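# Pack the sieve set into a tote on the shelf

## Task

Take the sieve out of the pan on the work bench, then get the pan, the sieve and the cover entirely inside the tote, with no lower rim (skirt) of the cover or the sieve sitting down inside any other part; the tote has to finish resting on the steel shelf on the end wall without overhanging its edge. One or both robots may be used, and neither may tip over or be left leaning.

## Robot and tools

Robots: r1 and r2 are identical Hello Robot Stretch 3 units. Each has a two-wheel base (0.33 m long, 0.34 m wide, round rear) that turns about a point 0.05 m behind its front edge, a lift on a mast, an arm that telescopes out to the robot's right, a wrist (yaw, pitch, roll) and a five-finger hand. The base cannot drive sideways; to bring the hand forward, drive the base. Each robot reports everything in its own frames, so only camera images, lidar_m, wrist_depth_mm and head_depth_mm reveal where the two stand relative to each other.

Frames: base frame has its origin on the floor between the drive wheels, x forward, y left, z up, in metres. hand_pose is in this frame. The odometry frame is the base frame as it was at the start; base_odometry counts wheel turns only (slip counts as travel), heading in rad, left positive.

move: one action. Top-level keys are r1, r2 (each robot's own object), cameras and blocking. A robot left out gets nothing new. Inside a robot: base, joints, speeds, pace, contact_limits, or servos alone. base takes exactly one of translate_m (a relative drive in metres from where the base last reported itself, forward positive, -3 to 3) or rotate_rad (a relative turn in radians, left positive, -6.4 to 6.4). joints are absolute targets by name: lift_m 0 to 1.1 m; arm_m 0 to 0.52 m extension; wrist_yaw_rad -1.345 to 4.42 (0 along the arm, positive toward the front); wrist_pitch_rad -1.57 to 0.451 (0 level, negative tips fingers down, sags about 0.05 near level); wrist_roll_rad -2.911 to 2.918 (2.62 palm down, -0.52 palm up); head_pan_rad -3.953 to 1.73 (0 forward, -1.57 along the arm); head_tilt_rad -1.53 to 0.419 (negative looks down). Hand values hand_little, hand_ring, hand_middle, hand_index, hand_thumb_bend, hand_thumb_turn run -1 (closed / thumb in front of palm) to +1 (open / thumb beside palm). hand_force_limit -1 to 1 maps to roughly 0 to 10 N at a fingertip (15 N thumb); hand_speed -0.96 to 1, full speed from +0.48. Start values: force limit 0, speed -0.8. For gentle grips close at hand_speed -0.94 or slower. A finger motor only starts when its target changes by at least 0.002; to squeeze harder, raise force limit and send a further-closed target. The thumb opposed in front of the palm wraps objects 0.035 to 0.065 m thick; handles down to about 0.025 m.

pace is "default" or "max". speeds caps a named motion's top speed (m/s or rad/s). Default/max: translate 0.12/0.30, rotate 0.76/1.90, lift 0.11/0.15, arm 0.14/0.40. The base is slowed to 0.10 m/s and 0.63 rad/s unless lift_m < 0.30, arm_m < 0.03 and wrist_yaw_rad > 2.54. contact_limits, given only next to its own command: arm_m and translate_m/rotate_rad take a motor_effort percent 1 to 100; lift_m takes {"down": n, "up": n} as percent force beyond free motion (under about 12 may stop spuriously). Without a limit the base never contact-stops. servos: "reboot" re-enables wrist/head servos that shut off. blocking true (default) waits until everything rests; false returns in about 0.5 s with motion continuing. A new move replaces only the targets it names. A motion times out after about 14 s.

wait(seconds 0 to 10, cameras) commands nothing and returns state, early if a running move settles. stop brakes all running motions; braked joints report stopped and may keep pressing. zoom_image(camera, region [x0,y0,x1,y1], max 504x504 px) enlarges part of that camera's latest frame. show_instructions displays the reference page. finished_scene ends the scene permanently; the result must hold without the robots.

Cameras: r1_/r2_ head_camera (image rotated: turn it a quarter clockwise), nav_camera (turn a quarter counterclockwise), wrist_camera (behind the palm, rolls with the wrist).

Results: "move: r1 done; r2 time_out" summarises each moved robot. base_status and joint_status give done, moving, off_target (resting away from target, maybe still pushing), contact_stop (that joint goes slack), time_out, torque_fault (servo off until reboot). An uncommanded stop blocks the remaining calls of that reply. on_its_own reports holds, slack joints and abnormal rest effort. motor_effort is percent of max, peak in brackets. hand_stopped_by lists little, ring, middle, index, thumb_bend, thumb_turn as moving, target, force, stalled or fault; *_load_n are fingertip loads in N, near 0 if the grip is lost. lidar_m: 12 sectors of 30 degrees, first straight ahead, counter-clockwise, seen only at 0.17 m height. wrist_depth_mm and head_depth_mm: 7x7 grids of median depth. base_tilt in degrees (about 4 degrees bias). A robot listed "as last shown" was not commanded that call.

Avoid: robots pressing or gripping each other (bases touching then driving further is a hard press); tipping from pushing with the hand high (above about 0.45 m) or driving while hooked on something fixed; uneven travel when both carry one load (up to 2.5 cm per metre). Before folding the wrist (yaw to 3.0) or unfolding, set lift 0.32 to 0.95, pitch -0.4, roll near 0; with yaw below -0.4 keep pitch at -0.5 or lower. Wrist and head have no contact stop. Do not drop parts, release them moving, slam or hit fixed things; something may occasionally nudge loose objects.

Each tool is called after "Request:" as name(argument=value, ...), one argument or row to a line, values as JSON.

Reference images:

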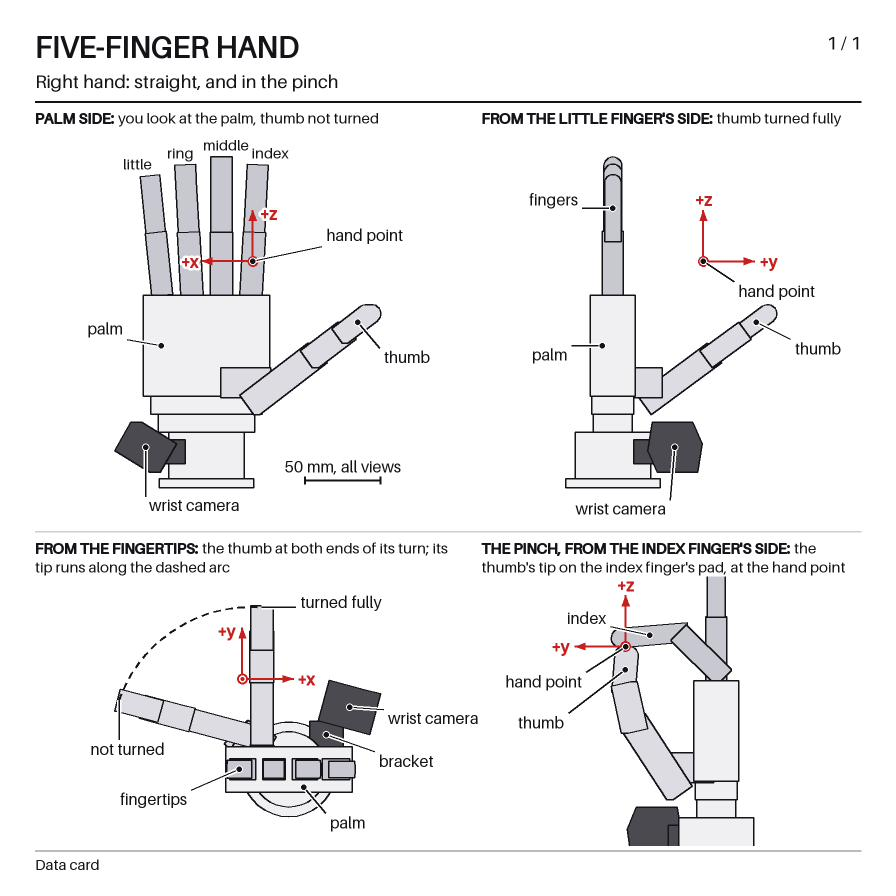

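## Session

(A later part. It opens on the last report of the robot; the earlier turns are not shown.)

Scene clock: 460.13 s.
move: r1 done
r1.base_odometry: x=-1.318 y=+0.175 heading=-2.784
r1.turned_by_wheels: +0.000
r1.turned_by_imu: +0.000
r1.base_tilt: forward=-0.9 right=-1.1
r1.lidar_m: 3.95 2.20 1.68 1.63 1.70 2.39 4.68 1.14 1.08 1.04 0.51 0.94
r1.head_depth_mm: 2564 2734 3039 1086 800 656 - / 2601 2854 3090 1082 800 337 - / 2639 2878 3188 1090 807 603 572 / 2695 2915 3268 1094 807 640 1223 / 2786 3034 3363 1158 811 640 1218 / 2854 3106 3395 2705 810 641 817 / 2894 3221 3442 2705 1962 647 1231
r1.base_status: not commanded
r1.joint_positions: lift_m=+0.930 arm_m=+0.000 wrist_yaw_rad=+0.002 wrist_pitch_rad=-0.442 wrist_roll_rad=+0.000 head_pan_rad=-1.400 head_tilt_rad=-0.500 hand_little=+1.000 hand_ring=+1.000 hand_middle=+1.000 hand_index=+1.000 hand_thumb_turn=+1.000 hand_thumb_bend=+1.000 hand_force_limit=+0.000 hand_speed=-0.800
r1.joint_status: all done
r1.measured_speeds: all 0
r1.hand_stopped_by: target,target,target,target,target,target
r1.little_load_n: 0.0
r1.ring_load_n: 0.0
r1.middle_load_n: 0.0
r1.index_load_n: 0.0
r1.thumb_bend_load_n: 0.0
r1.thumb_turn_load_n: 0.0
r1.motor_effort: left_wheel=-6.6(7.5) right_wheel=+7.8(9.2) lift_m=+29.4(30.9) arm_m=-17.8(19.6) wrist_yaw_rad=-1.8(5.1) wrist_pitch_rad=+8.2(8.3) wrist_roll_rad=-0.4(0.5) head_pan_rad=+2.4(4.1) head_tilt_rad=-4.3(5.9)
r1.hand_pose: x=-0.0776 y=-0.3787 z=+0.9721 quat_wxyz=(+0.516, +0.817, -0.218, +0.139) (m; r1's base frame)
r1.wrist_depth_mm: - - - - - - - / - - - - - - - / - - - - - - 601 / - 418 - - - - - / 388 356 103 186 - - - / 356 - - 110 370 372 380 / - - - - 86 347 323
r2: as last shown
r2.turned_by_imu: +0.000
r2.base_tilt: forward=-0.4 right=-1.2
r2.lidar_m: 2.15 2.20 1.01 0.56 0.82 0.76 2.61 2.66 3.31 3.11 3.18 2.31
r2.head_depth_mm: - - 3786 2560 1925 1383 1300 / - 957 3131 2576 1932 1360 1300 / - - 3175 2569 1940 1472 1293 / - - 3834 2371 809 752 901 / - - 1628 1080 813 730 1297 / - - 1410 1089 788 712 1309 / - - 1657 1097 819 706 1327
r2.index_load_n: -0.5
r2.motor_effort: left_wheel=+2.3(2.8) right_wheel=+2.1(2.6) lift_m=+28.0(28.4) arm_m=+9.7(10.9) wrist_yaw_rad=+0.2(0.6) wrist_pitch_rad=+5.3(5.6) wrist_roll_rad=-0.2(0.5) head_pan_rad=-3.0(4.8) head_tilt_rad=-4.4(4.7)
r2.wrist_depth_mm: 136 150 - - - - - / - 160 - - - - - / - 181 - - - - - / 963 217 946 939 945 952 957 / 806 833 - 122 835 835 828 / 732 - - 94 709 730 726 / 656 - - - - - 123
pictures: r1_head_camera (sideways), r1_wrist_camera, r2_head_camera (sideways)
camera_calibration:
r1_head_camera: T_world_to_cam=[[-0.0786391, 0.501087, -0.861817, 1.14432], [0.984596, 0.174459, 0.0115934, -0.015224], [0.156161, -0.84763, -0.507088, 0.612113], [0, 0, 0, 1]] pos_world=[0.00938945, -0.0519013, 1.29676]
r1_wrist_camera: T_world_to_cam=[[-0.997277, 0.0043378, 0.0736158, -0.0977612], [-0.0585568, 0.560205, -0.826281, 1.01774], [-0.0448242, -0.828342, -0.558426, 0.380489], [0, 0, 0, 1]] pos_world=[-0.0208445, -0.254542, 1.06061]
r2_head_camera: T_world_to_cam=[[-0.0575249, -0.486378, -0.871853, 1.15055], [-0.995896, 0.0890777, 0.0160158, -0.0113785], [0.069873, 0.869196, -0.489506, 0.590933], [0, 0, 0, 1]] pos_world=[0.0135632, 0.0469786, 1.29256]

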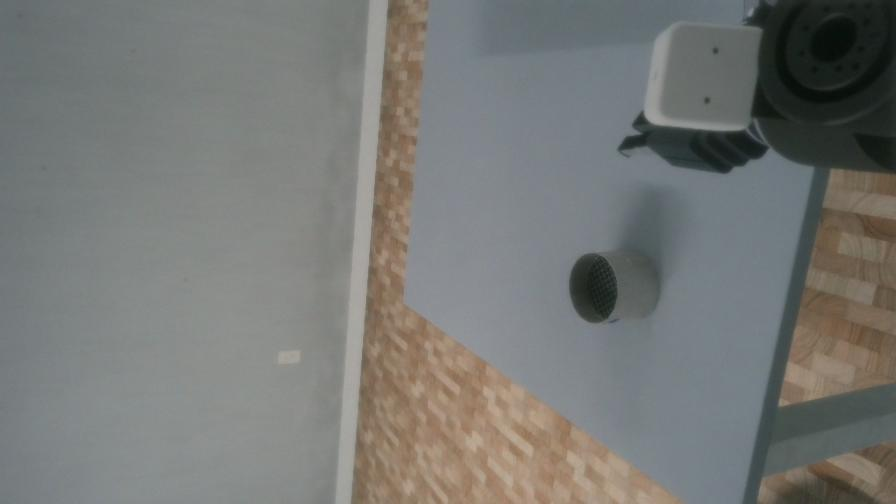

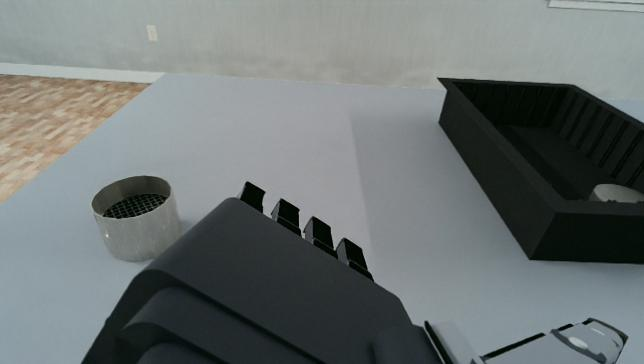

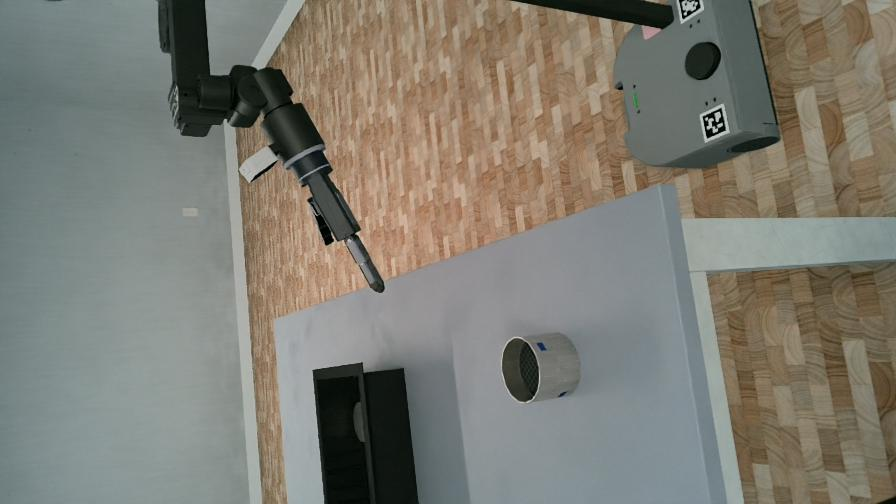

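Request:
move(
  r1={"joints": {"lift_m": 0.85, "wrist_pitch_rad": 0.03, "wrist_roll_rad": 1.05, "hand_thumb_turn": -1, "hand_speed": 0.2, "head_pan_rad": -1.5, "head_tilt_rad": -0.65}},
  r2={"joints": {"head_pan_rad": 1.55, "head_tilt_rad": -0.5}},
  cameras=["r1_head_camera","r1_wrist_camera","r2_head_camera"],
)

Scene clock: 534.73 s.
move: r1 done; r2 done
r1.base_odometry: x=-1.318 y=+0.175 heading=-2.784
r1.turned_by_wheels: +0.000
r1.turned_by_imu: -0.001
r1.base_tilt: forward=-1.0 right=-1.3
r1.lidar_m: 3.96 2.19 1.67 1.62 1.70 2.38 4.71 1.14 1.08 1.05 0.51 0.94
r1.head_depth_mm: 2622 2853 1139 848 659 314 - / 2593 2862 1145 853 662 322 - / 2653 2957 1146 853 408 327 - / 2694 2999 1152 859 686 1287 1190 / 2763 3044 1163 864 681 1295 1185 / 2733 3148 2823 867 689 1320 1107 / 2769 3180 2849 2064 691 759 1172
r1.base_status: not commanded
r1.joint_positions: lift_m=+0.850 arm_m=+0.000 wrist_yaw_rad=+0.002 wrist_pitch_rad=-0.020 wrist_roll_rad=+1.045 head_pan_rad=-1.498 head_tilt_rad=-0.652 hand_little=+1.000 hand_ring=+1.000 hand_middle=+1.000 hand_index=+1.000 hand_thumb_turn=-1.000 hand_thumb_bend=+1.000 hand_force_limit=+0.000 hand_speed=+0.200
r1.joint_status: all done
r1.measured_speeds: all 0
r1.hand_stopped_by: target,target,target,target,target,target
r1.little_load_n: 0.0
r1.ring_load_n: 0.0
r1.middle_load_n: 0.0
r1.index_load_n: 0.0
r1.thumb_bend_load_n: -0.5
r1.thumb_turn_load_n: 0.5
r1.motor_effort: left_wheel=-6.2(7.4) right_wheel=+8.9(9.4) lift_m=+22.0(29.3) arm_m=-18.3(18.4) wrist_yaw_rad=-2.2(3.4) wrist_pitch_rad=+9.8(10.8) wrist_roll_rad=+1.6(4.9) head_pan_rad=-2.8(4.4) head_tilt_rad=-4.0(6.2)
r1.hand_pose: x=-0.0811 y=-0.3964 z=+0.9288 quat_wxyz=(+0.495, +0.507, -0.504, +0.494) (m; r1's base frame)
r1.wrist_depth_mm: - - - - - 654 - / - - - - - 109 352 / - - - - - 97 316 / - - - - - 338 286 / - - 103 199 - 319 260 / - - - 110 - 284 241 / - - - - - 263 221
r2.base_odometry: x=+1.052 y=-1.469 heading=-0.949
r2.turned_by_wheels: +0.000
r2.turned_by_imu: +0.000
r2.base_tilt: forward=-0.4 right=-1.1
r2.lidar_m: 2.15 2.20 1.02 0.56 0.82 0.76 2.61 2.66 3.32 3.10 3.18 2.31
r2.head_depth_mm: - - 3230 2576 1933 1356 1292 / - - 979 2557 1922 1402 1293 / - - 3141 2564 1878 1471 1269 / - - 1738 1073 807 743 1248 / - - 1621 1082 795 732 1310 / - - 1404 1084 815 711 1313 / - - 1409 1096 823 717 1344
r2.base_status: not commanded
r2.joint_positions: lift_m=+0.587 arm_m=+0.000 wrist_yaw_rad=+2.885 wrist_pitch_rad=-0.617 wrist_roll_rad=+0.000 head_pan_rad=+1.544 head_tilt_rad=-0.500 hand_little=+1.000 hand_ring=+1.000 hand_middle=+1.000 hand_index=+1.000 hand_thumb_turn=+1.000 hand_thumb_bend=+1.000 hand_force_limit=+0.000 hand_speed=-0.800
r2.joint_status: all done
r2.measured_speeds: all 0
r2.hand_stopped_by: target,target,target,target,target,target
r2.little_load_n: 0.0
r2.ring_load_n: 0.0
r2.middle_load_n: 0.0
r2.index_load_n: 0.0
r2.thumb_bend_load_n: -0.5
r2.thumb_turn_load_n: 0.0
r2.motor_effort: left_wheel=+2.3(2.8) right_wheel=+2.2(2.6) lift_m=+28.3(28.8) arm_m=+7.6(8.5) wrist_yaw_rad=-0.1(0.9) wrist_pitch_rad=+5.6(5.6) wrist_roll_rad=-0.3(0.5) head_pan_rad=+3.7(4.9) head_tilt_rad=-3.8(5.0)
r2.hand_pose: x=+0.0876 y=+0.0469 z=+0.5903 quat_wxyz=(-0.061, +0.338, +0.822, +0.455) (m; r2's base frame)
r2.wrist_depth_mm: 136 150 - - - - - / - 160 - - - - - / - 181 - - - - - / 957 217 967 926 963 955 936 / 808 822 - 122 826 831 827 / 730 - - 94 711 722 730 / 644 - - - - - 123
pictures: r1_head_camera (sideways), r1_wrist_camera, r2_head_camera (sideways)
camera_calibration:
r1_head_camera: T_world_to_cam=[[-0.0379623, 0.630781, -0.775032, 1.03096], [0.997113, 0.0749507, 0.0121605, -0.0160602], [0.0657598, -0.772333, -0.631805, 0.774903], [0, 0, 0, 1]] pos_world=[0.00419409, -0.0506254, 1.28881]
r1_wrist_camera: T_world_to_cam=[[-0.556558, 0.0534039, -0.829091, 0.795699], [0.823725, 0.165514, -0.542294, 0.642942], [0.108265, -0.98476, -0.136108, -0.100394], [0, 0, 0, 1]] pos_world=[-0.0758856, -0.247773, 0.994706]
r2_head_camera: T_world_to_cam=[[-0.0361705, -0.488426, -0.871855, 1.1504], [-0.998842, 0.0453623, 0.0160261, -0.011429], [0.0317218, 0.871425, -0.489501, 0.591193], [0, 0, 0, 1]] pos_world=[0.0114412, 0.0472247, 1.29256]

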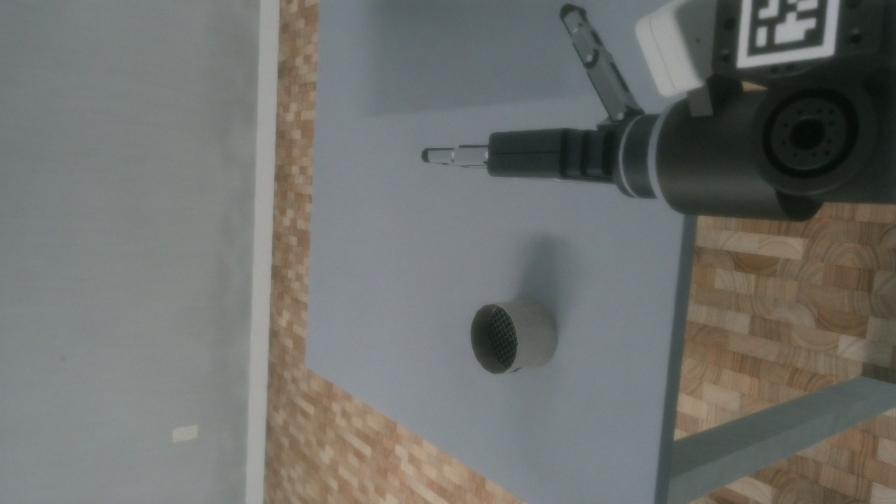

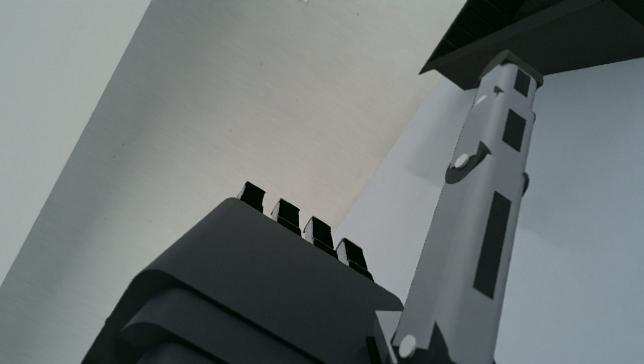

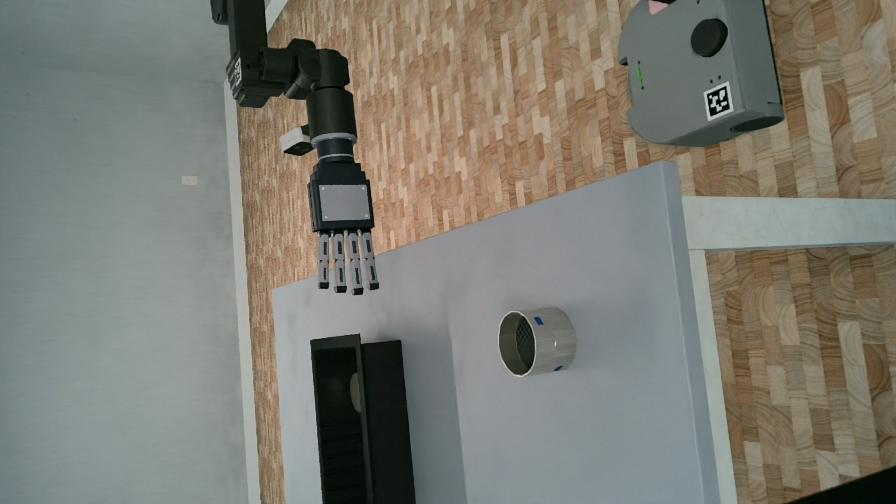

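Request:
move(
  r1={"base": {"translate_m": 0.2235}, "joints": {"lift_m": 0.722, "wrist_pitch_rad": 0.05, "wrist_roll_rad": 1.05, "head_pan_rad": -1.6, "head_tilt_rad": -0.8}},
  cameras=["r1_head_camera","r1_wrist_camera","r2_head_camera"],
)

Scene clock: 555.10 s.
move: r1 done
r1.base_odometry: x=-1.528 y=+0.097 heading=-2.784
r1.turned_by_wheels: +0.000
r1.turned_by_imu: -0.001
r1.base_tilt: forward=-0.9 right=-1.2
r1.lidar_m: 3.73 2.23 1.64 1.62 1.69 2.39 4.93 1.35 1.08 0.41 0.42 0.83
r1.head_depth_mm: 2759 2815 877 712 644 1272 293 / 2756 2805 884 715 645 415 314 / 2723 2832 887 693 525 421 331 / 2760 2843 885 702 634 448 1088 / 2770 2880 925 724 651 1217 1135 / 2752 2892 2204 1792 1428 1293 1130 / 2751 2839 2199 1798 1499 1263 1138
r1.base_status: done
r1.joint_positions: lift_m=+0.722 arm_m=+0.000 wrist_yaw_rad=+0.001 wrist_pitch_rad=+0.001 wrist_roll_rad=+1.045 head_pan_rad=-1.603 head_tilt_rad=-0.800 hand_little=+1.000 hand_ring=+1.000 hand_middle=+1.000 hand_index=+1.000 hand_thumb_turn=-1.000 hand_thumb_bend=+1.000 hand_force_limit=+0.000 hand_speed=+0.200
r1.joint_status: all done
r1.measured_speeds: all 0
r1.hand_stopped_by: target,target,target,target,target,target
r1.little_load_n: 0.0
r1.ring_load_n: 0.0
r1.middle_load_n: 0.0
r1.index_load_n: 0.0
r1.thumb_bend_load_n: 0.0
r1.thumb_turn_load_n: 0.5
r1.motor_effort: left_wheel=+1.2(5.8) right_wheel=+6.0(12.3) lift_m=+22.4(27.1) arm_m=-15.6(17.7) wrist_yaw_rad=-2.0(3.3) wrist_pitch_rad=+9.5(10.5) wrist_roll_rad=+1.5(3.1) head_pan_rad=+1.4(3.6) head_tilt_rad=-5.1(7.9)
r1.hand_pose: x=-0.0812 y=-0.3976 z=+0.8061 quat_wxyz=(+0.500, +0.501, -0.499, +0.500) (m; r1's base frame)
r1.wrist_depth_mm: - - - - - 290 193 / - - - - - 191 164 / - - - - - 100 151 / - - - - 278 148 137 / - - 103 202 - 145 140 / - - - 111 - 144 188 / - - - - - 192 833
r2: as last shown
r2.turned_by_imu: -0.001
r2.base_tilt: forward=-0.3 right=-1.1
r2.lidar_m: 2.14 2.21 0.83 0.56 0.82 0.76 2.61 2.66 3.33 3.11 3.17 2.31
r2.head_depth_mm: - - 3772 807 1921 1542 1145 / - - 3772 2546 1880 1549 1234 / - - 3800 2553 809 808 1270 / - - 3595 1075 792 744 1248 / - - 1610 1076 793 729 1313 / - - 1409 1089 814 713 1315 / - - 1400 1099 816 714 1356
r2.joint_positions: lift_m=+0.587 arm_m=+0.000 wrist_yaw_rad=+2.885 wrist_pitch_rad=-0.617 wrist_roll_rad=+0.000 head_pan_rad=+1.550 head_tilt_rad=-0.500 hand_little=+1.000 hand_ring=+1.000 hand_middle=+1.000 hand_index=+1.000 hand_thumb_turn=+1.000 hand_thumb_bend=+1.000 hand_force_limit=+0.000 hand_speed=-0.800
r2.thumb_bend_load_n: 0.0
r2.motor_effort: left_wheel=+2.2(2.8) right_wheel=+2.3(2.6) lift_m=+28.7(29.2) arm_m=+4.6(6.6) wrist_yaw_rad=+0.6(1.0) wrist_pitch_rad=+5.4(5.7) wrist_roll_rad=-0.3(0.5) head_pan_rad=+3.9(5.3) head_tilt_rad=-4.0(4.7)
r2.wrist_depth_mm: 136 150 - - - - - / - 160 - - - - - / - 181 - - 979 - - / 963 217 955 919 962 953 946 / 801 828 - 122 830 818 830 / 723 - - 94 704 718 730 / 642 - - - - - 123
pictures: r1_head_camera (sideways), r1_wrist_camera, r2_head_camera (sideways)
camera_calibration:
r1_head_camera: T_world_to_cam=[[0.0314579, 0.738378, -0.673653, 0.898379], [0.999434, -0.0312532, 0.0124151, -0.016436], [-0.0118868, -0.673662, -0.738944, 0.914767], [0, 0, 0, 1]] pos_world=[-0.000960802, -0.0476128, 1.28136]
r1_wrist_camera: T_world_to_cam=[[-0.556388, 0.036143, -0.830136, 0.687995], [0.823892, 0.153688, -0.545511, 0.574535], [0.107865, -0.987458, -0.115288, -0.136058], [0, 0, 0, 1]] pos_world=[-0.0758871, -0.247517, 0.86886]
r2_head_camera: T_world_to_cam=[[-0.0331836, -0.488646, -0.871851, 1.15037], [-0.999102, 0.0392216, 0.0160444, -0.011463], [0.0263554, 0.8716, -0.489508, 0.591258], [0, 0, 0, 1]] pos_world=[0.0111379, 0.0472311, 1.29256]

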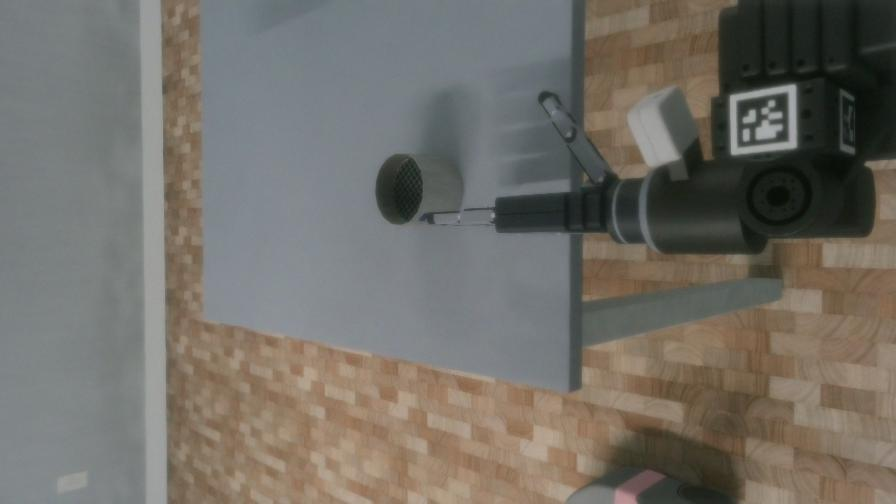

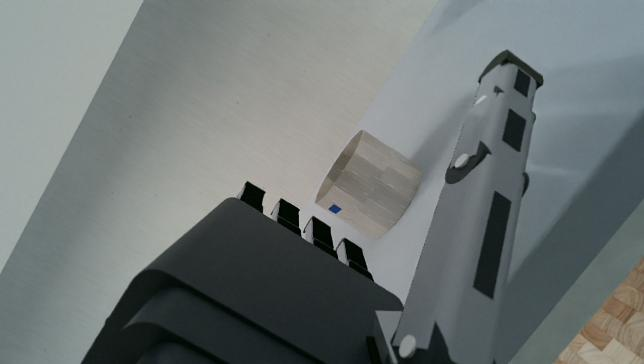

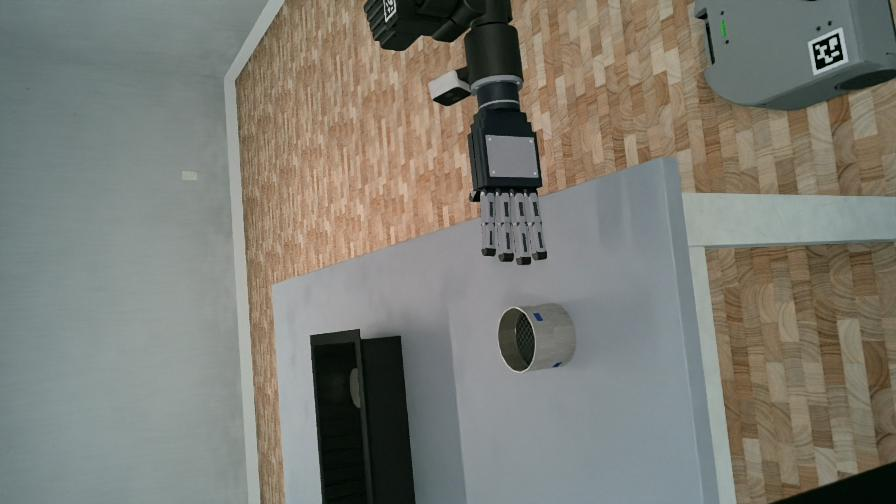

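Request:
move(
  r1={"base": {"translate_m": 0.018}},
)

Request:
move(
  r1={"joints": {"arm_m": 0.09, "head_pan_rad": -1.57}, "speeds": {"arm_m": 0.06}},
  r2={"joints": {"head_pan_rad": 1.65, "head_tilt_rad": -0.65}},
  cameras=["r1_head_camera","r1_wrist_camera","r2_head_camera"],
)

Scene clock: 603.63 s.
move: r1 done
r1.base_odometry: x=-1.545 y=+0.091 heading=-2.784
r1.turned_by_wheels: +0.000
r1.turned_by_imu: -0.001
r1.base_tilt: forward=-0.9 right=-1.2
r1.lidar_m: 3.72 2.22 1.63 1.62 1.69 2.37 4.94 1.37 1.08 0.41 0.76 0.82
r1.head_depth_mm: 2722 2808 883 711 645 1274 293 / 2743 2806 887 718 647 416 309 / 2708 2875 889 695 520 420 331 / 2733 2885 890 720 633 449 1088 / 2773 2878 959 722 651 1243 1123 / 2755 2889 2215 1759 1449 1292 1128 / 2760 2876 2207 1779 1501 1254 1139
r1.base_status: done
r1.joint_positions: lift_m=+0.722 arm_m=+0.000 wrist_yaw_rad=+0.001 wrist_pitch_rad=+0.001 wrist_roll_rad=+1.045 head_pan_rad=-1.600 head_tilt_rad=-0.800 hand_little=+1.000 hand_ring=+1.000 hand_middle=+1.000 hand_index=+1.000 hand_thumb_turn=-1.000 hand_thumb_bend=+1.000 hand_force_limit=+0.000 hand_speed=+0.200
r1.joint_status: not commanded
r1.measured_speeds: all 0
r1.hand_stopped_by: target,target,target,target,target,target
r1.little_load_n: 0.0
r1.ring_load_n: 0.0
r1.middle_load_n: 0.0
r1.index_load_n: 0.0
r1.thumb_bend_load_n: 0.0
r1.thumb_turn_load_n: 0.5
r1.motor_effort: left_wheel=+0.5(6.1) right_wheel=+5.3(9.6) lift_m=+23.7(24.2) arm_m=-14.5(16.1) wrist_yaw_rad=-2.1(2.2) wrist_pitch_rad=+9.4(9.6) wrist_roll_rad=+1.5(1.8) head_pan_rad=+2.7(3.0) head_tilt_rad=-5.7(7.8)
r1.hand_pose: x=-0.0812 y=-0.3976 z=+0.8061 quat_wxyz=(+0.500, +0.501, -0.499, +0.500) (m; r1's base frame)
r1.wrist_depth_mm: - - - - - 289 193 / - - - - - 193 163 / - - - - 283 100 152 / - - - - 280 148 138 / - - 103 197 - 144 141 / - - - 111 - 144 189 / - - - - - 193 839
r2: as last shown
r2.turned_by_imu: +0.000
r2.base_tilt: forward=-0.4 right=-1.1
r2.lidar_m: 2.14 2.20 0.82 0.56 0.82 0.76 2.61 2.65 3.31 3.09 3.17 2.30
r2.head_depth_mm: - - 3742 801 1865 1553 1135 / - - 3818 2591 1859 1547 1247 / - - 3885 2589 788 806 1269 / - - 3627 1073 789 746 1249 / - - 1619 1079 789 732 1308 / - - 1412 1087 814 710 1315 / - - 1403 1097 819 716 1346
r2.motor_effort: left_wheel=+2.4(2.7) right_wheel=+2.2(2.5) lift_m=+29.1(29.4) arm_m=+2.7(3.6) wrist_yaw_rad=-0.1(0.6) wrist_pitch_rad=+5.4(5.6) wrist_roll_rad=-0.3(0.4) head_pan_rad=+4.3(5.1) head_tilt_rad=-4.3(4.5)
r2.wrist_depth_mm: 136 149 - - - - - / - 159 - - - - - / - 181 - - 953 - - / 944 218 964 919 962 945 966 / 796 833 - 122 818 810 837 / 725 - - 94 710 724 721 / 651 - - - - - 123
pictures: none

Scene clock: 605.83 s.
move: r1 done; r2 done
r1.base_odometry: x=-1.545 y=+0.091 heading=-2.784
r1.turned_by_wheels: +0.000
r1.turned_by_imu: +0.000
r1.base_tilt: forward=-0.9 right=-1.3
r1.lidar_m: 3.73 2.23 1.64 1.62 1.69 2.38 4.92 1.37 1.08 0.41 0.77 0.82
r1.head_depth_mm: 2678 2785 876 714 614 336 302 / 2722 2789 878 695 476 393 1124 / 2712 2847 886 676 484 419 1127 / 2739 2823 892 720 625 1208 1130 / 2744 2816 2108 741 654 1256 1124 / 2800 2857 2206 1794 1497 1284 1130 / 2775 2841 2199 1777 1430 1246 1135
r1.base_status: not commanded
r1.joint_positions: lift_m=+0.722 arm_m=+0.090 wrist_yaw_rad=+0.001 wrist_pitch_rad=+0.001 wrist_roll_rad=+1.045 head_pan_rad=-1.569 head_tilt_rad=-0.800 hand_little=+1.000 hand_ring=+1.000 hand_middle=+1.000 hand_index=+1.000 hand_thumb_turn=-1.000 hand_thumb_bend=+1.000 hand_force_limit=+0.000 hand_speed=+0.200
r1.joint_status: all done
r1.measured_speeds: all 0
r1.hand_stopped_by: target,target,target,target,target,target
r1.little_load_n: 0.0
r1.ring_load_n: 0.0
r1.middle_load_n: 0.0
r1.index_load_n: 0.0
r1.thumb_bend_load_n: 0.0
r1.thumb_turn_load_n: 0.5
r1.motor_effort: left_wheel=+0.7(1.3) right_wheel=+6.2(6.6) lift_m=+23.7(24.7) arm_m=+17.9(21.8) wrist_yaw_rad=-1.6(3.6) wrist_pitch_rad=+9.4(9.6) wrist_roll_rad=+1.5(1.7) head_pan_rad=+1.3(3.0) head_tilt_rad=-7.0(7.2)
r1.hand_pose: x=-0.0812 y=-0.4876 z=+0.8061 quat_wxyz=(+0.500, +0.501, -0.499, +0.500) (m; r1's base frame)
r1.wrist_depth_mm: - - - - - 299 192 / - - - - - 193 163 / - - - - 240 100 151 / - - - - 185 148 130 / - - 103 198 - 145 115 / - - - 110 - - 108 / - - - - - 122 105
r2.base_odometry: x=+1.052 y=-1.469 heading=-0.949
r2.turned_by_wheels: +0.000
r2.turned_by_imu: +0.000
r2.base_tilt: forward=-0.4 right=-1.0
r2.lidar_m: 2.14 2.21 0.82 0.56 0.82 0.76 2.60 2.66 3.32 3.10 3.16 2.31
r2.head_depth_mm: - 3889 2441 1850 1652 1233 1196 / - 3807 2668 809 1597 1388 1204 / - 3903 1206 769 764 992 1179 / - 1614 1112 771 760 1396 1207 / - 1632 1122 820 745 1402 1207 / - 1641 1126 854 747 1435 - / - 1666 1134 888 - - -
r2.base_status: not commanded
r2.joint_positions: lift_m=+0.587 arm_m=+0.000 wrist_yaw_rad=+2.885 wrist_pitch_rad=-0.617 wrist_roll_rad=+0.000 head_pan_rad=+1.652 head_tilt_rad=-0.651 hand_little=+1.000 hand_ring=+1.000 hand_middle=+1.000 hand_index=+1.000 hand_thumb_turn=+1.000 hand_thumb_bend=+1.000 hand_force_limit=+0.000 hand_speed=-0.800
r2.joint_status: all done
r2.measured_speeds: all 0
r2.hand_stopped_by: target,target,target,target,target,target
r2.little_load_n: 0.0
r2.ring_load_n: 0.0
r2.middle_load_n: 0.0
r2.index_load_n: 0.0
r2.thumb_bend_load_n: 0.0
r2.thumb_turn_load_n: 0.0
r2.motor_effort: left_wheel=+2.3(2.6) right_wheel=+2.1(2.5) lift_m=+29.2(29.6) arm_m=+1.9(3.2) wrist_yaw_rad=+0.1(0.6) wrist_pitch_rad=+5.3(5.7) wrist_roll_rad=-0.2(0.5) head_pan_rad=+3.6(6.5) head_tilt_rad=-4.3(6.0)
r2.hand_pose: x=+0.0876 y=+0.0469 z=+0.5903 quat_wxyz=(-0.061, +0.338, +0.822, +0.455) (m; r2's base frame)
r2.wrist_depth_mm: 136 150 - - - - - / - 160 - - - - - / - 181 - - 972 - - / 954 217 958 928 956 962 951 / 817 818 - 122 829 818 824 / 737 - - 94 706 733 729 / 647 - - - - - 123
pictures: r1_head_camera (sideways), r1_wrist_camera, r2_head_camera (sideways)
camera_calibration:
r1_head_camera: T_world_to_cam=[[0.00646727, 0.739312, -0.673332, 0.898151], [0.99992, 0.00256527, 0.0124207, -0.016463], [0.0109101, -0.673359, -0.739236, 0.914998], [0, 0, 0, 1]] pos_world=[0.000670381, -0.0478498, 1.28136]
r1_wrist_camera: T_world_to_cam=[[-0.556369, 0.0360351, -0.830154, 0.691228], [0.823917, 0.153498, -0.545526, 0.588319], [0.107769, -0.987492, -0.115092, -0.225117], [0, 0, 0, 1]] pos_world=[-0.0758874, -0.337516, 0.86886]
r2_head_camera: T_world_to_cam=[[0.0269385, -0.614748, -0.788264, 1.04102], [-0.998076, -0.0605861, 0.0131408, -0.0076263], [-0.0558361, 0.786393, -0.615197, 0.75522], [0, 0, 0, 1]] pos_world=[0.00651343, 0.0456012, 1.28531]

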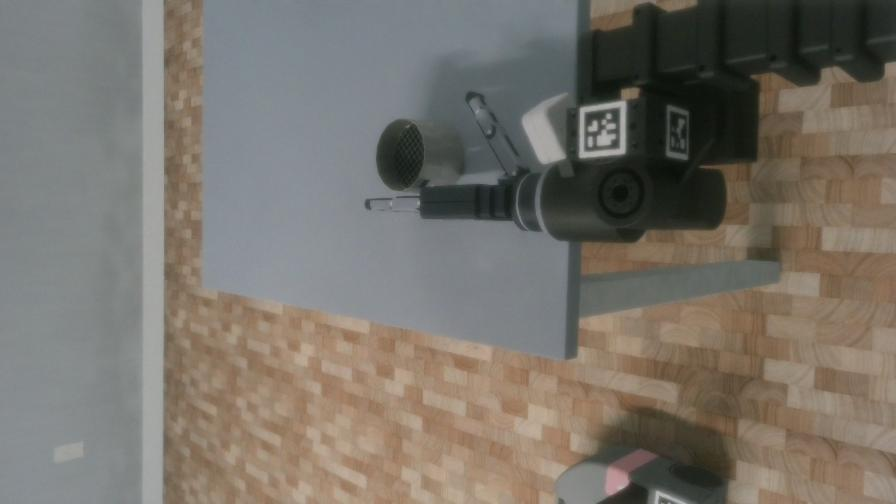

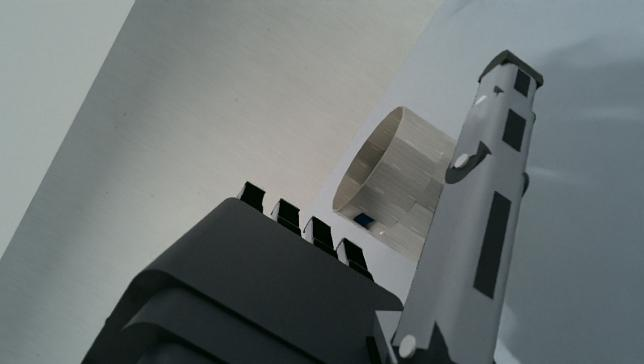

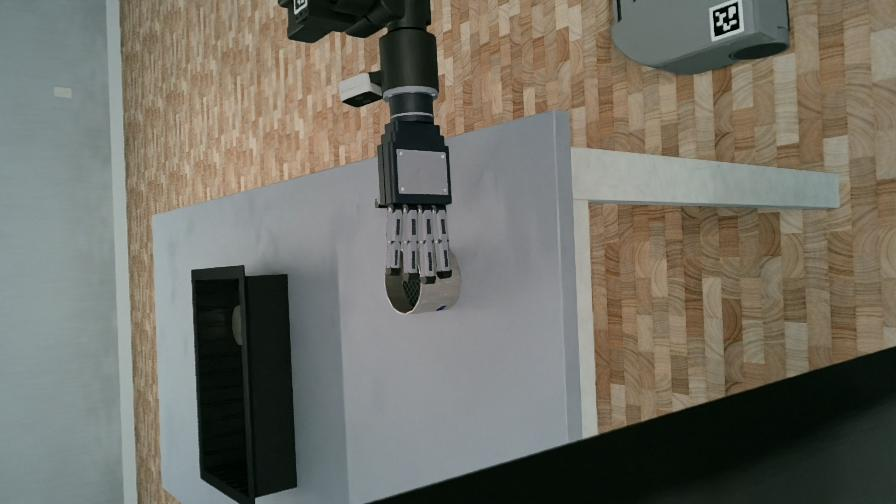

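Request:
zoom_image(
  camera="r2_head_camera",
  region=[360, 190, 500, 330],
)

Request:
zoom_image(
  camera="r1_wrist_camera",
  region=[230, 80, 530, 300],
)

Request:
zoom_image(
  camera="r1_head_camera",
  region=[350, 80, 550, 240],
)

Scaled by 3.600 from the camera's 896x504 image, which has a finer 1280x720 frame.

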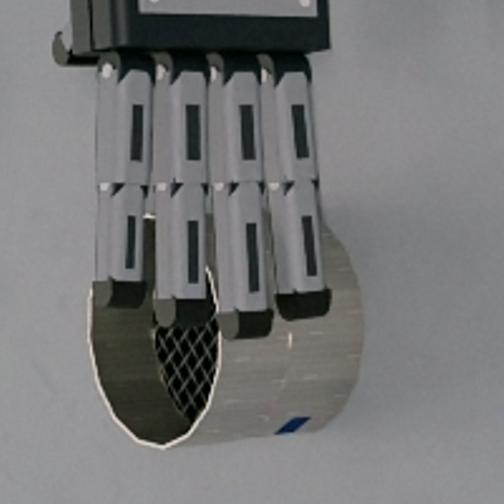

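Scaled by 1.680.

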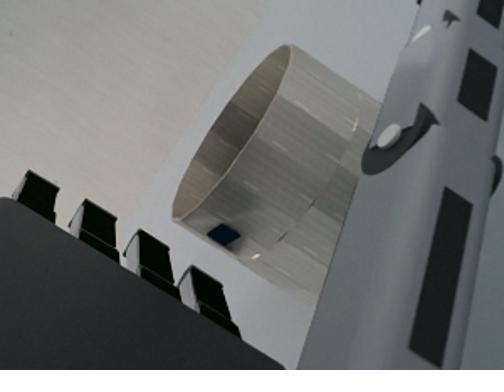

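Scaled by 2.520 from the camera's 896x504 image, which has a finer 1280x720 frame.

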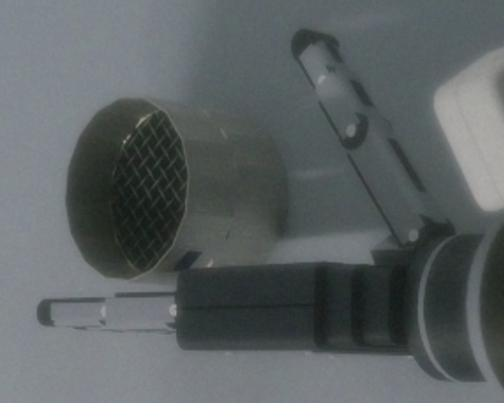

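Request:
move(
  r1={"joints": {"lift_m": 0.738}},
)

Request:
move(
  r1={"joints": {"arm_m": 0.14}, "speeds": {"arm_m": 0.04}, "contact_limits": {"arm_m": 35}},
  cameras=["r1_head_camera","r1_wrist_camera","r2_head_camera"],
)

Request:
zoom_image(
  camera="r2_head_camera",
  region=[360, 190, 500, 330],
)

Request:
zoom_image(
  camera="r1_head_camera",
  region=[320, 80, 520, 240],
)

Scene clock: 657.63 s.
move: r1 done
r1.base_odometry: x=-1.545 y=+0.091 heading=-2.784
r1.turned_by_wheels: +0.000
r1.turned_by_imu: -0.001
r1.base_tilt: forward=-0.9 right=-1.2
r1.lidar_m: 3.73 2.23 1.63 1.62 1.69 2.38 4.94 1.37 1.08 0.41 0.77 0.81
r1.head_depth_mm: 2712 2799 878 712 614 326 296 / 2732 2818 881 698 380 385 1121 / 2765 2828 884 661 464 410 1124 / 2750 2835 891 720 623 1212 1128 / 2774 2839 2120 746 652 1261 1131 / 2778 2879 2183 1791 1484 1291 1134 / 2849 2923 2223 1797 1424 1244 1136
r1.base_status: not commanded
r1.joint_positions: lift_m=+0.738 arm_m=+0.090 wrist_yaw_rad=+0.001 wrist_pitch_rad=+0.001 wrist_roll_rad=+1.045 head_pan_rad=-1.569 head_tilt_rad=-0.800 hand_little=+1.000 hand_ring=+1.000 hand_middle=+1.000 hand_index=+1.000 hand_thumb_turn=-1.000 hand_thumb_bend=+1.000 hand_force_limit=+0.000 hand_speed=+0.200
r1.joint_status: all done
r1.measured_speeds: all 0
r1.hand_stopped_by: target,target,target,target,target,target
r1.little_load_n: 0.0
r1.ring_load_n: 0.0
r1.middle_load_n: 0.0
r1.index_load_n: 0.0
r1.thumb_bend_load_n: 0.0
r1.thumb_turn_load_n: 0.0
r1.motor_effort: left_wheel=+0.6(1.4) right_wheel=+5.1(6.3) lift_m=+28.5(32.5) arm_m=+10.7(12.1) wrist_yaw_rad=-1.6(3.3) wrist_pitch_rad=+9.5(9.6) wrist_roll_rad=+1.4(1.7) head_pan_rad=+0.2(1.1) head_tilt_rad=-5.0(6.9)
r1.hand_pose: x=-0.0812 y=-0.4876 z=+0.8222 quat_wxyz=(+0.501, +0.501, -0.499, +0.500) (m; r1's base frame)
r1.wrist_depth_mm: - - - - - 317 217 / - - - - - 222 193 / - - - - 256 100 167 / - - - - 257 179 151 / - - 103 193 - 164 137 / - - - 111 - 151 128 / - - - - - 137 112
r2: as last shown
r2.base_tilt: forward=-0.3 right=-1.1
r2.lidar_m: 2.14 2.20 0.82 0.56 0.82 0.76 2.61 2.66 3.34 3.10 3.16 2.32
r2.head_depth_mm: - 3776 2440 1921 1655 1238 1189 / - 3894 2680 1855 1609 1382 1193 / - 3909 1162 766 762 988 1183 / - 1618 1114 775 760 1403 1204 / - 1642 1114 823 746 1397 1208 / - 1651 1124 853 750 1442 - / - 1666 1137 886 - - -
r2.motor_effort: left_wheel=+2.3(2.6) right_wheel=+2.1(2.4) lift_m=+29.6(29.6) arm_m=+0.2(0.8) wrist_yaw_rad=+0.0(0.5) wrist_pitch_rad=+5.5(5.6) wrist_roll_rad=-0.3(0.5) head_pan_rad=+0.5(1.9) head_tilt_rad=-3.4(3.6)
r2.wrist_depth_mm: 136 150 - - - - - / - 160 - - - - - / - 181 - - 943 - - / 953 217 952 921 938 949 953 / 812 832 - 122 826 828 820 / 733 - - 94 713 731 727 / 649 - - - - - 123
pictures: none

Scene clock: 659.47 s.
move: r1 done
r1.base_odometry: x=-1.545 y=+0.091 heading=-2.784
r1.turned_by_wheels: +0.000
r1.turned_by_imu: +0.000
r1.base_tilt: forward=-1.0 right=-1.2
r1.lidar_m: 3.71 2.23 1.63 1.62 1.69 2.37 4.93 1.37 1.08 0.41 0.76 0.82
r1.head_depth_mm: 2699 2809 881 714 393 333 301 / 2724 2782 886 697 403 1224 1123 / 2758 2848 886 571 419 1243 1125 / 2760 2837 890 720 634 1237 1126 / 2744 2880 2134 744 653 1260 1127 / 2791 2899 2202 1764 1497 1287 1129 / 2797 2848 2205 1779 1439 1248 1134
r1.base_status: not commanded
r1.joint_positions: lift_m=+0.738 arm_m=+0.140 wrist_yaw_rad=+0.001 wrist_pitch_rad=+0.001 wrist_roll_rad=+1.045 head_pan_rad=-1.569 head_tilt_rad=-0.800 hand_little=+1.000 hand_ring=+1.000 hand_middle=+1.000 hand_index=+1.000 hand_thumb_turn=-1.000 hand_thumb_bend=+1.000 hand_force_limit=+0.000 hand_speed=+0.200
r1.joint_status: all done
r1.measured_speeds: all 0
r1.hand_stopped_by: target,target,target,target,target,target
r1.little_load_n: 0.0
r1.ring_load_n: 0.0
r1.middle_load_n: 0.0
r1.index_load_n: 0.0
r1.thumb_bend_load_n: 0.0
r1.thumb_turn_load_n: 0.0
r1.motor_effort: left_wheel=+0.4(1.6) right_wheel=+5.5(6.9) lift_m=+24.6(29.1) arm_m=+17.9(21.1) wrist_yaw_rad=-2.3(2.8) wrist_pitch_rad=+9.4(9.5) wrist_roll_rad=+1.5(1.7) head_pan_rad=-0.7(1.1) head_tilt_rad=-4.4(6.7)
r1.contact_limits: arm_m 35 (drawing in: default 40, maximum 56; extending or still: default 48, maximum 69)
r1.hand_pose: x=-0.0812 y=-0.5376 z=+0.8222 quat_wxyz=(+0.501, +0.501, -0.499, +0.500) (m; r1's base frame)
r1.wrist_depth_mm: - - - - - 318 223 / - - - - - 223 193 / - - - - - 100 168 / - - - - 211 143 148 / - - 103 194 - 139 136 / - - - 110 - 144 127 / - - - - - 137 112
r2: as last shown
r2.lidar_m: 2.15 2.20 0.82 0.56 0.82 0.76 2.61 2.64 3.32 3.10 3.15 2.31
r2.head_depth_mm: - 3827 734 1973 1643 1241 1191 / - 3877 2677 1845 1604 1383 1192 / - 3851 1213 769 765 987 1176 / - 1612 1106 772 760 1402 1205 / - 1635 1117 821 745 1398 1204 / - 1650 1129 853 748 1434 - / - 1660 1131 886 - - -
r2.motor_effort: left_wheel=+2.2(2.7) right_wheel=+2.1(2.7) lift_m=+29.4(29.9) arm_m=-0.4(0.8) wrist_yaw_rad=+0.1(0.6) wrist_pitch_rad=+5.4(5.7) wrist_roll_rad=-0.3(0.5) head_pan_rad=+0.1(1.9) head_tilt_rad=-2.3(3.4)
r2.wrist_depth_mm: 136 149 - - - - - / - 160 - - - - - / - 181 - - 949 - - / 971 217 963 930 947 953 963 / 803 823 - 122 821 824 828 / 732 - - 94 705 735 716 / 653 - - - - - 123
pictures: r1_head_camera (sideways), r1_wrist_camera, r2_head_camera (sideways)
camera_calibration:
r1_head_camera: T_world_to_cam=[[0.00646727, 0.739312, -0.673332, 0.898151], [0.99992, 0.00256527, 0.0124207, -0.016463], [0.0109101, -0.673359, -0.739236, 0.914998], [0, 0, 0, 1]] pos_world=[0.000670381, -0.0478498, 1.28136]
r1_wrist_camera: T_world_to_cam=[[-0.556393, 0.0356952, -0.830152, 0.706261], [0.8239, 0.153286, -0.545612, 0.604769], [0.107775, -0.987537, -0.114696, -0.273005], [0, 0, 0, 1]] pos_world=[-0.0758873, -0.387515, 0.884961]
r2_head_camera: T_world_to_cam=[[0.0269385, -0.614748, -0.788264, 1.04102], [-0.998076, -0.0605861, 0.0131408, -0.0076263], [-0.0558361, 0.786393, -0.615197, 0.75522], [0, 0, 0, 1]] pos_world=[0.00651343, 0.0456012, 1.28531]

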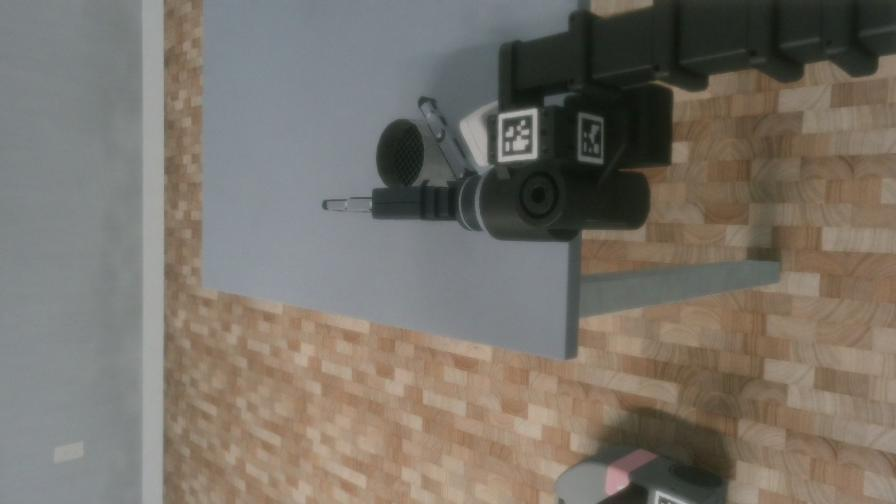

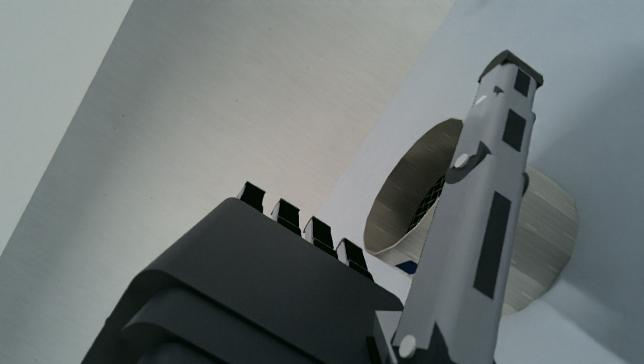

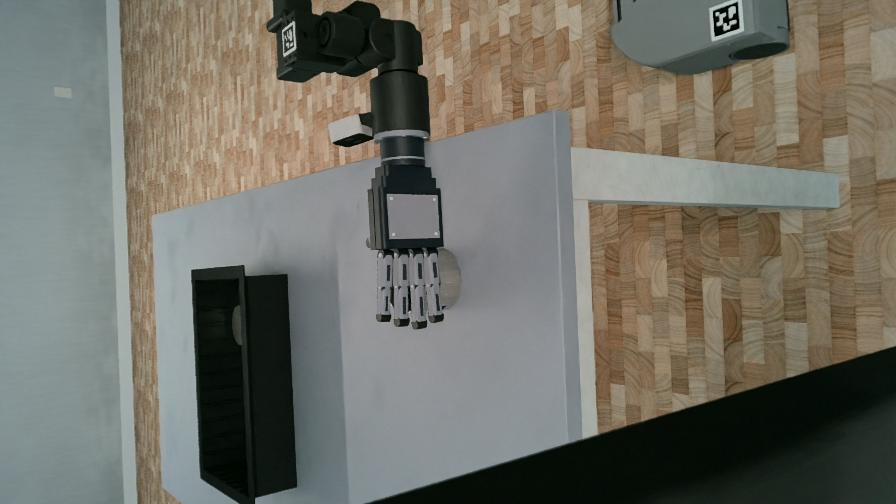

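Scaled by 3.600 from the camera's 896x504 image, which has a finer 1280x720 frame.

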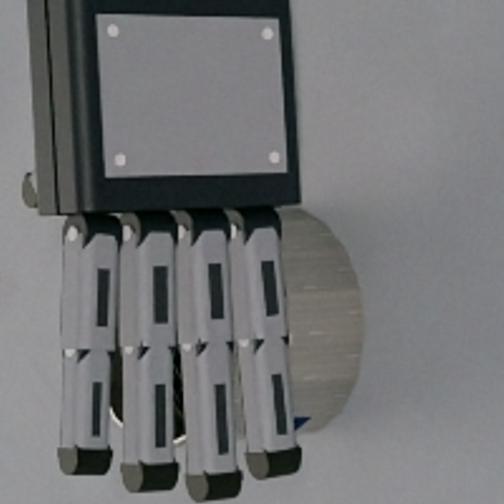

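Scaled by 2.520 from the camera's 896x504 image, which has a finer 1280x720 frame.

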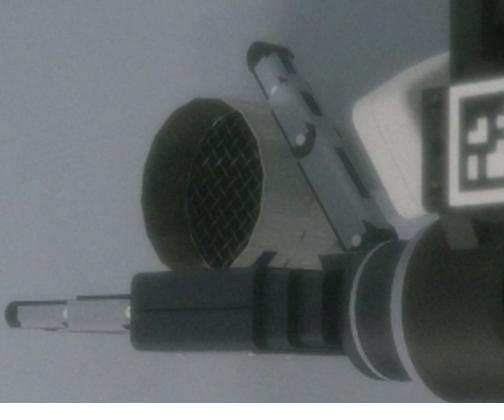

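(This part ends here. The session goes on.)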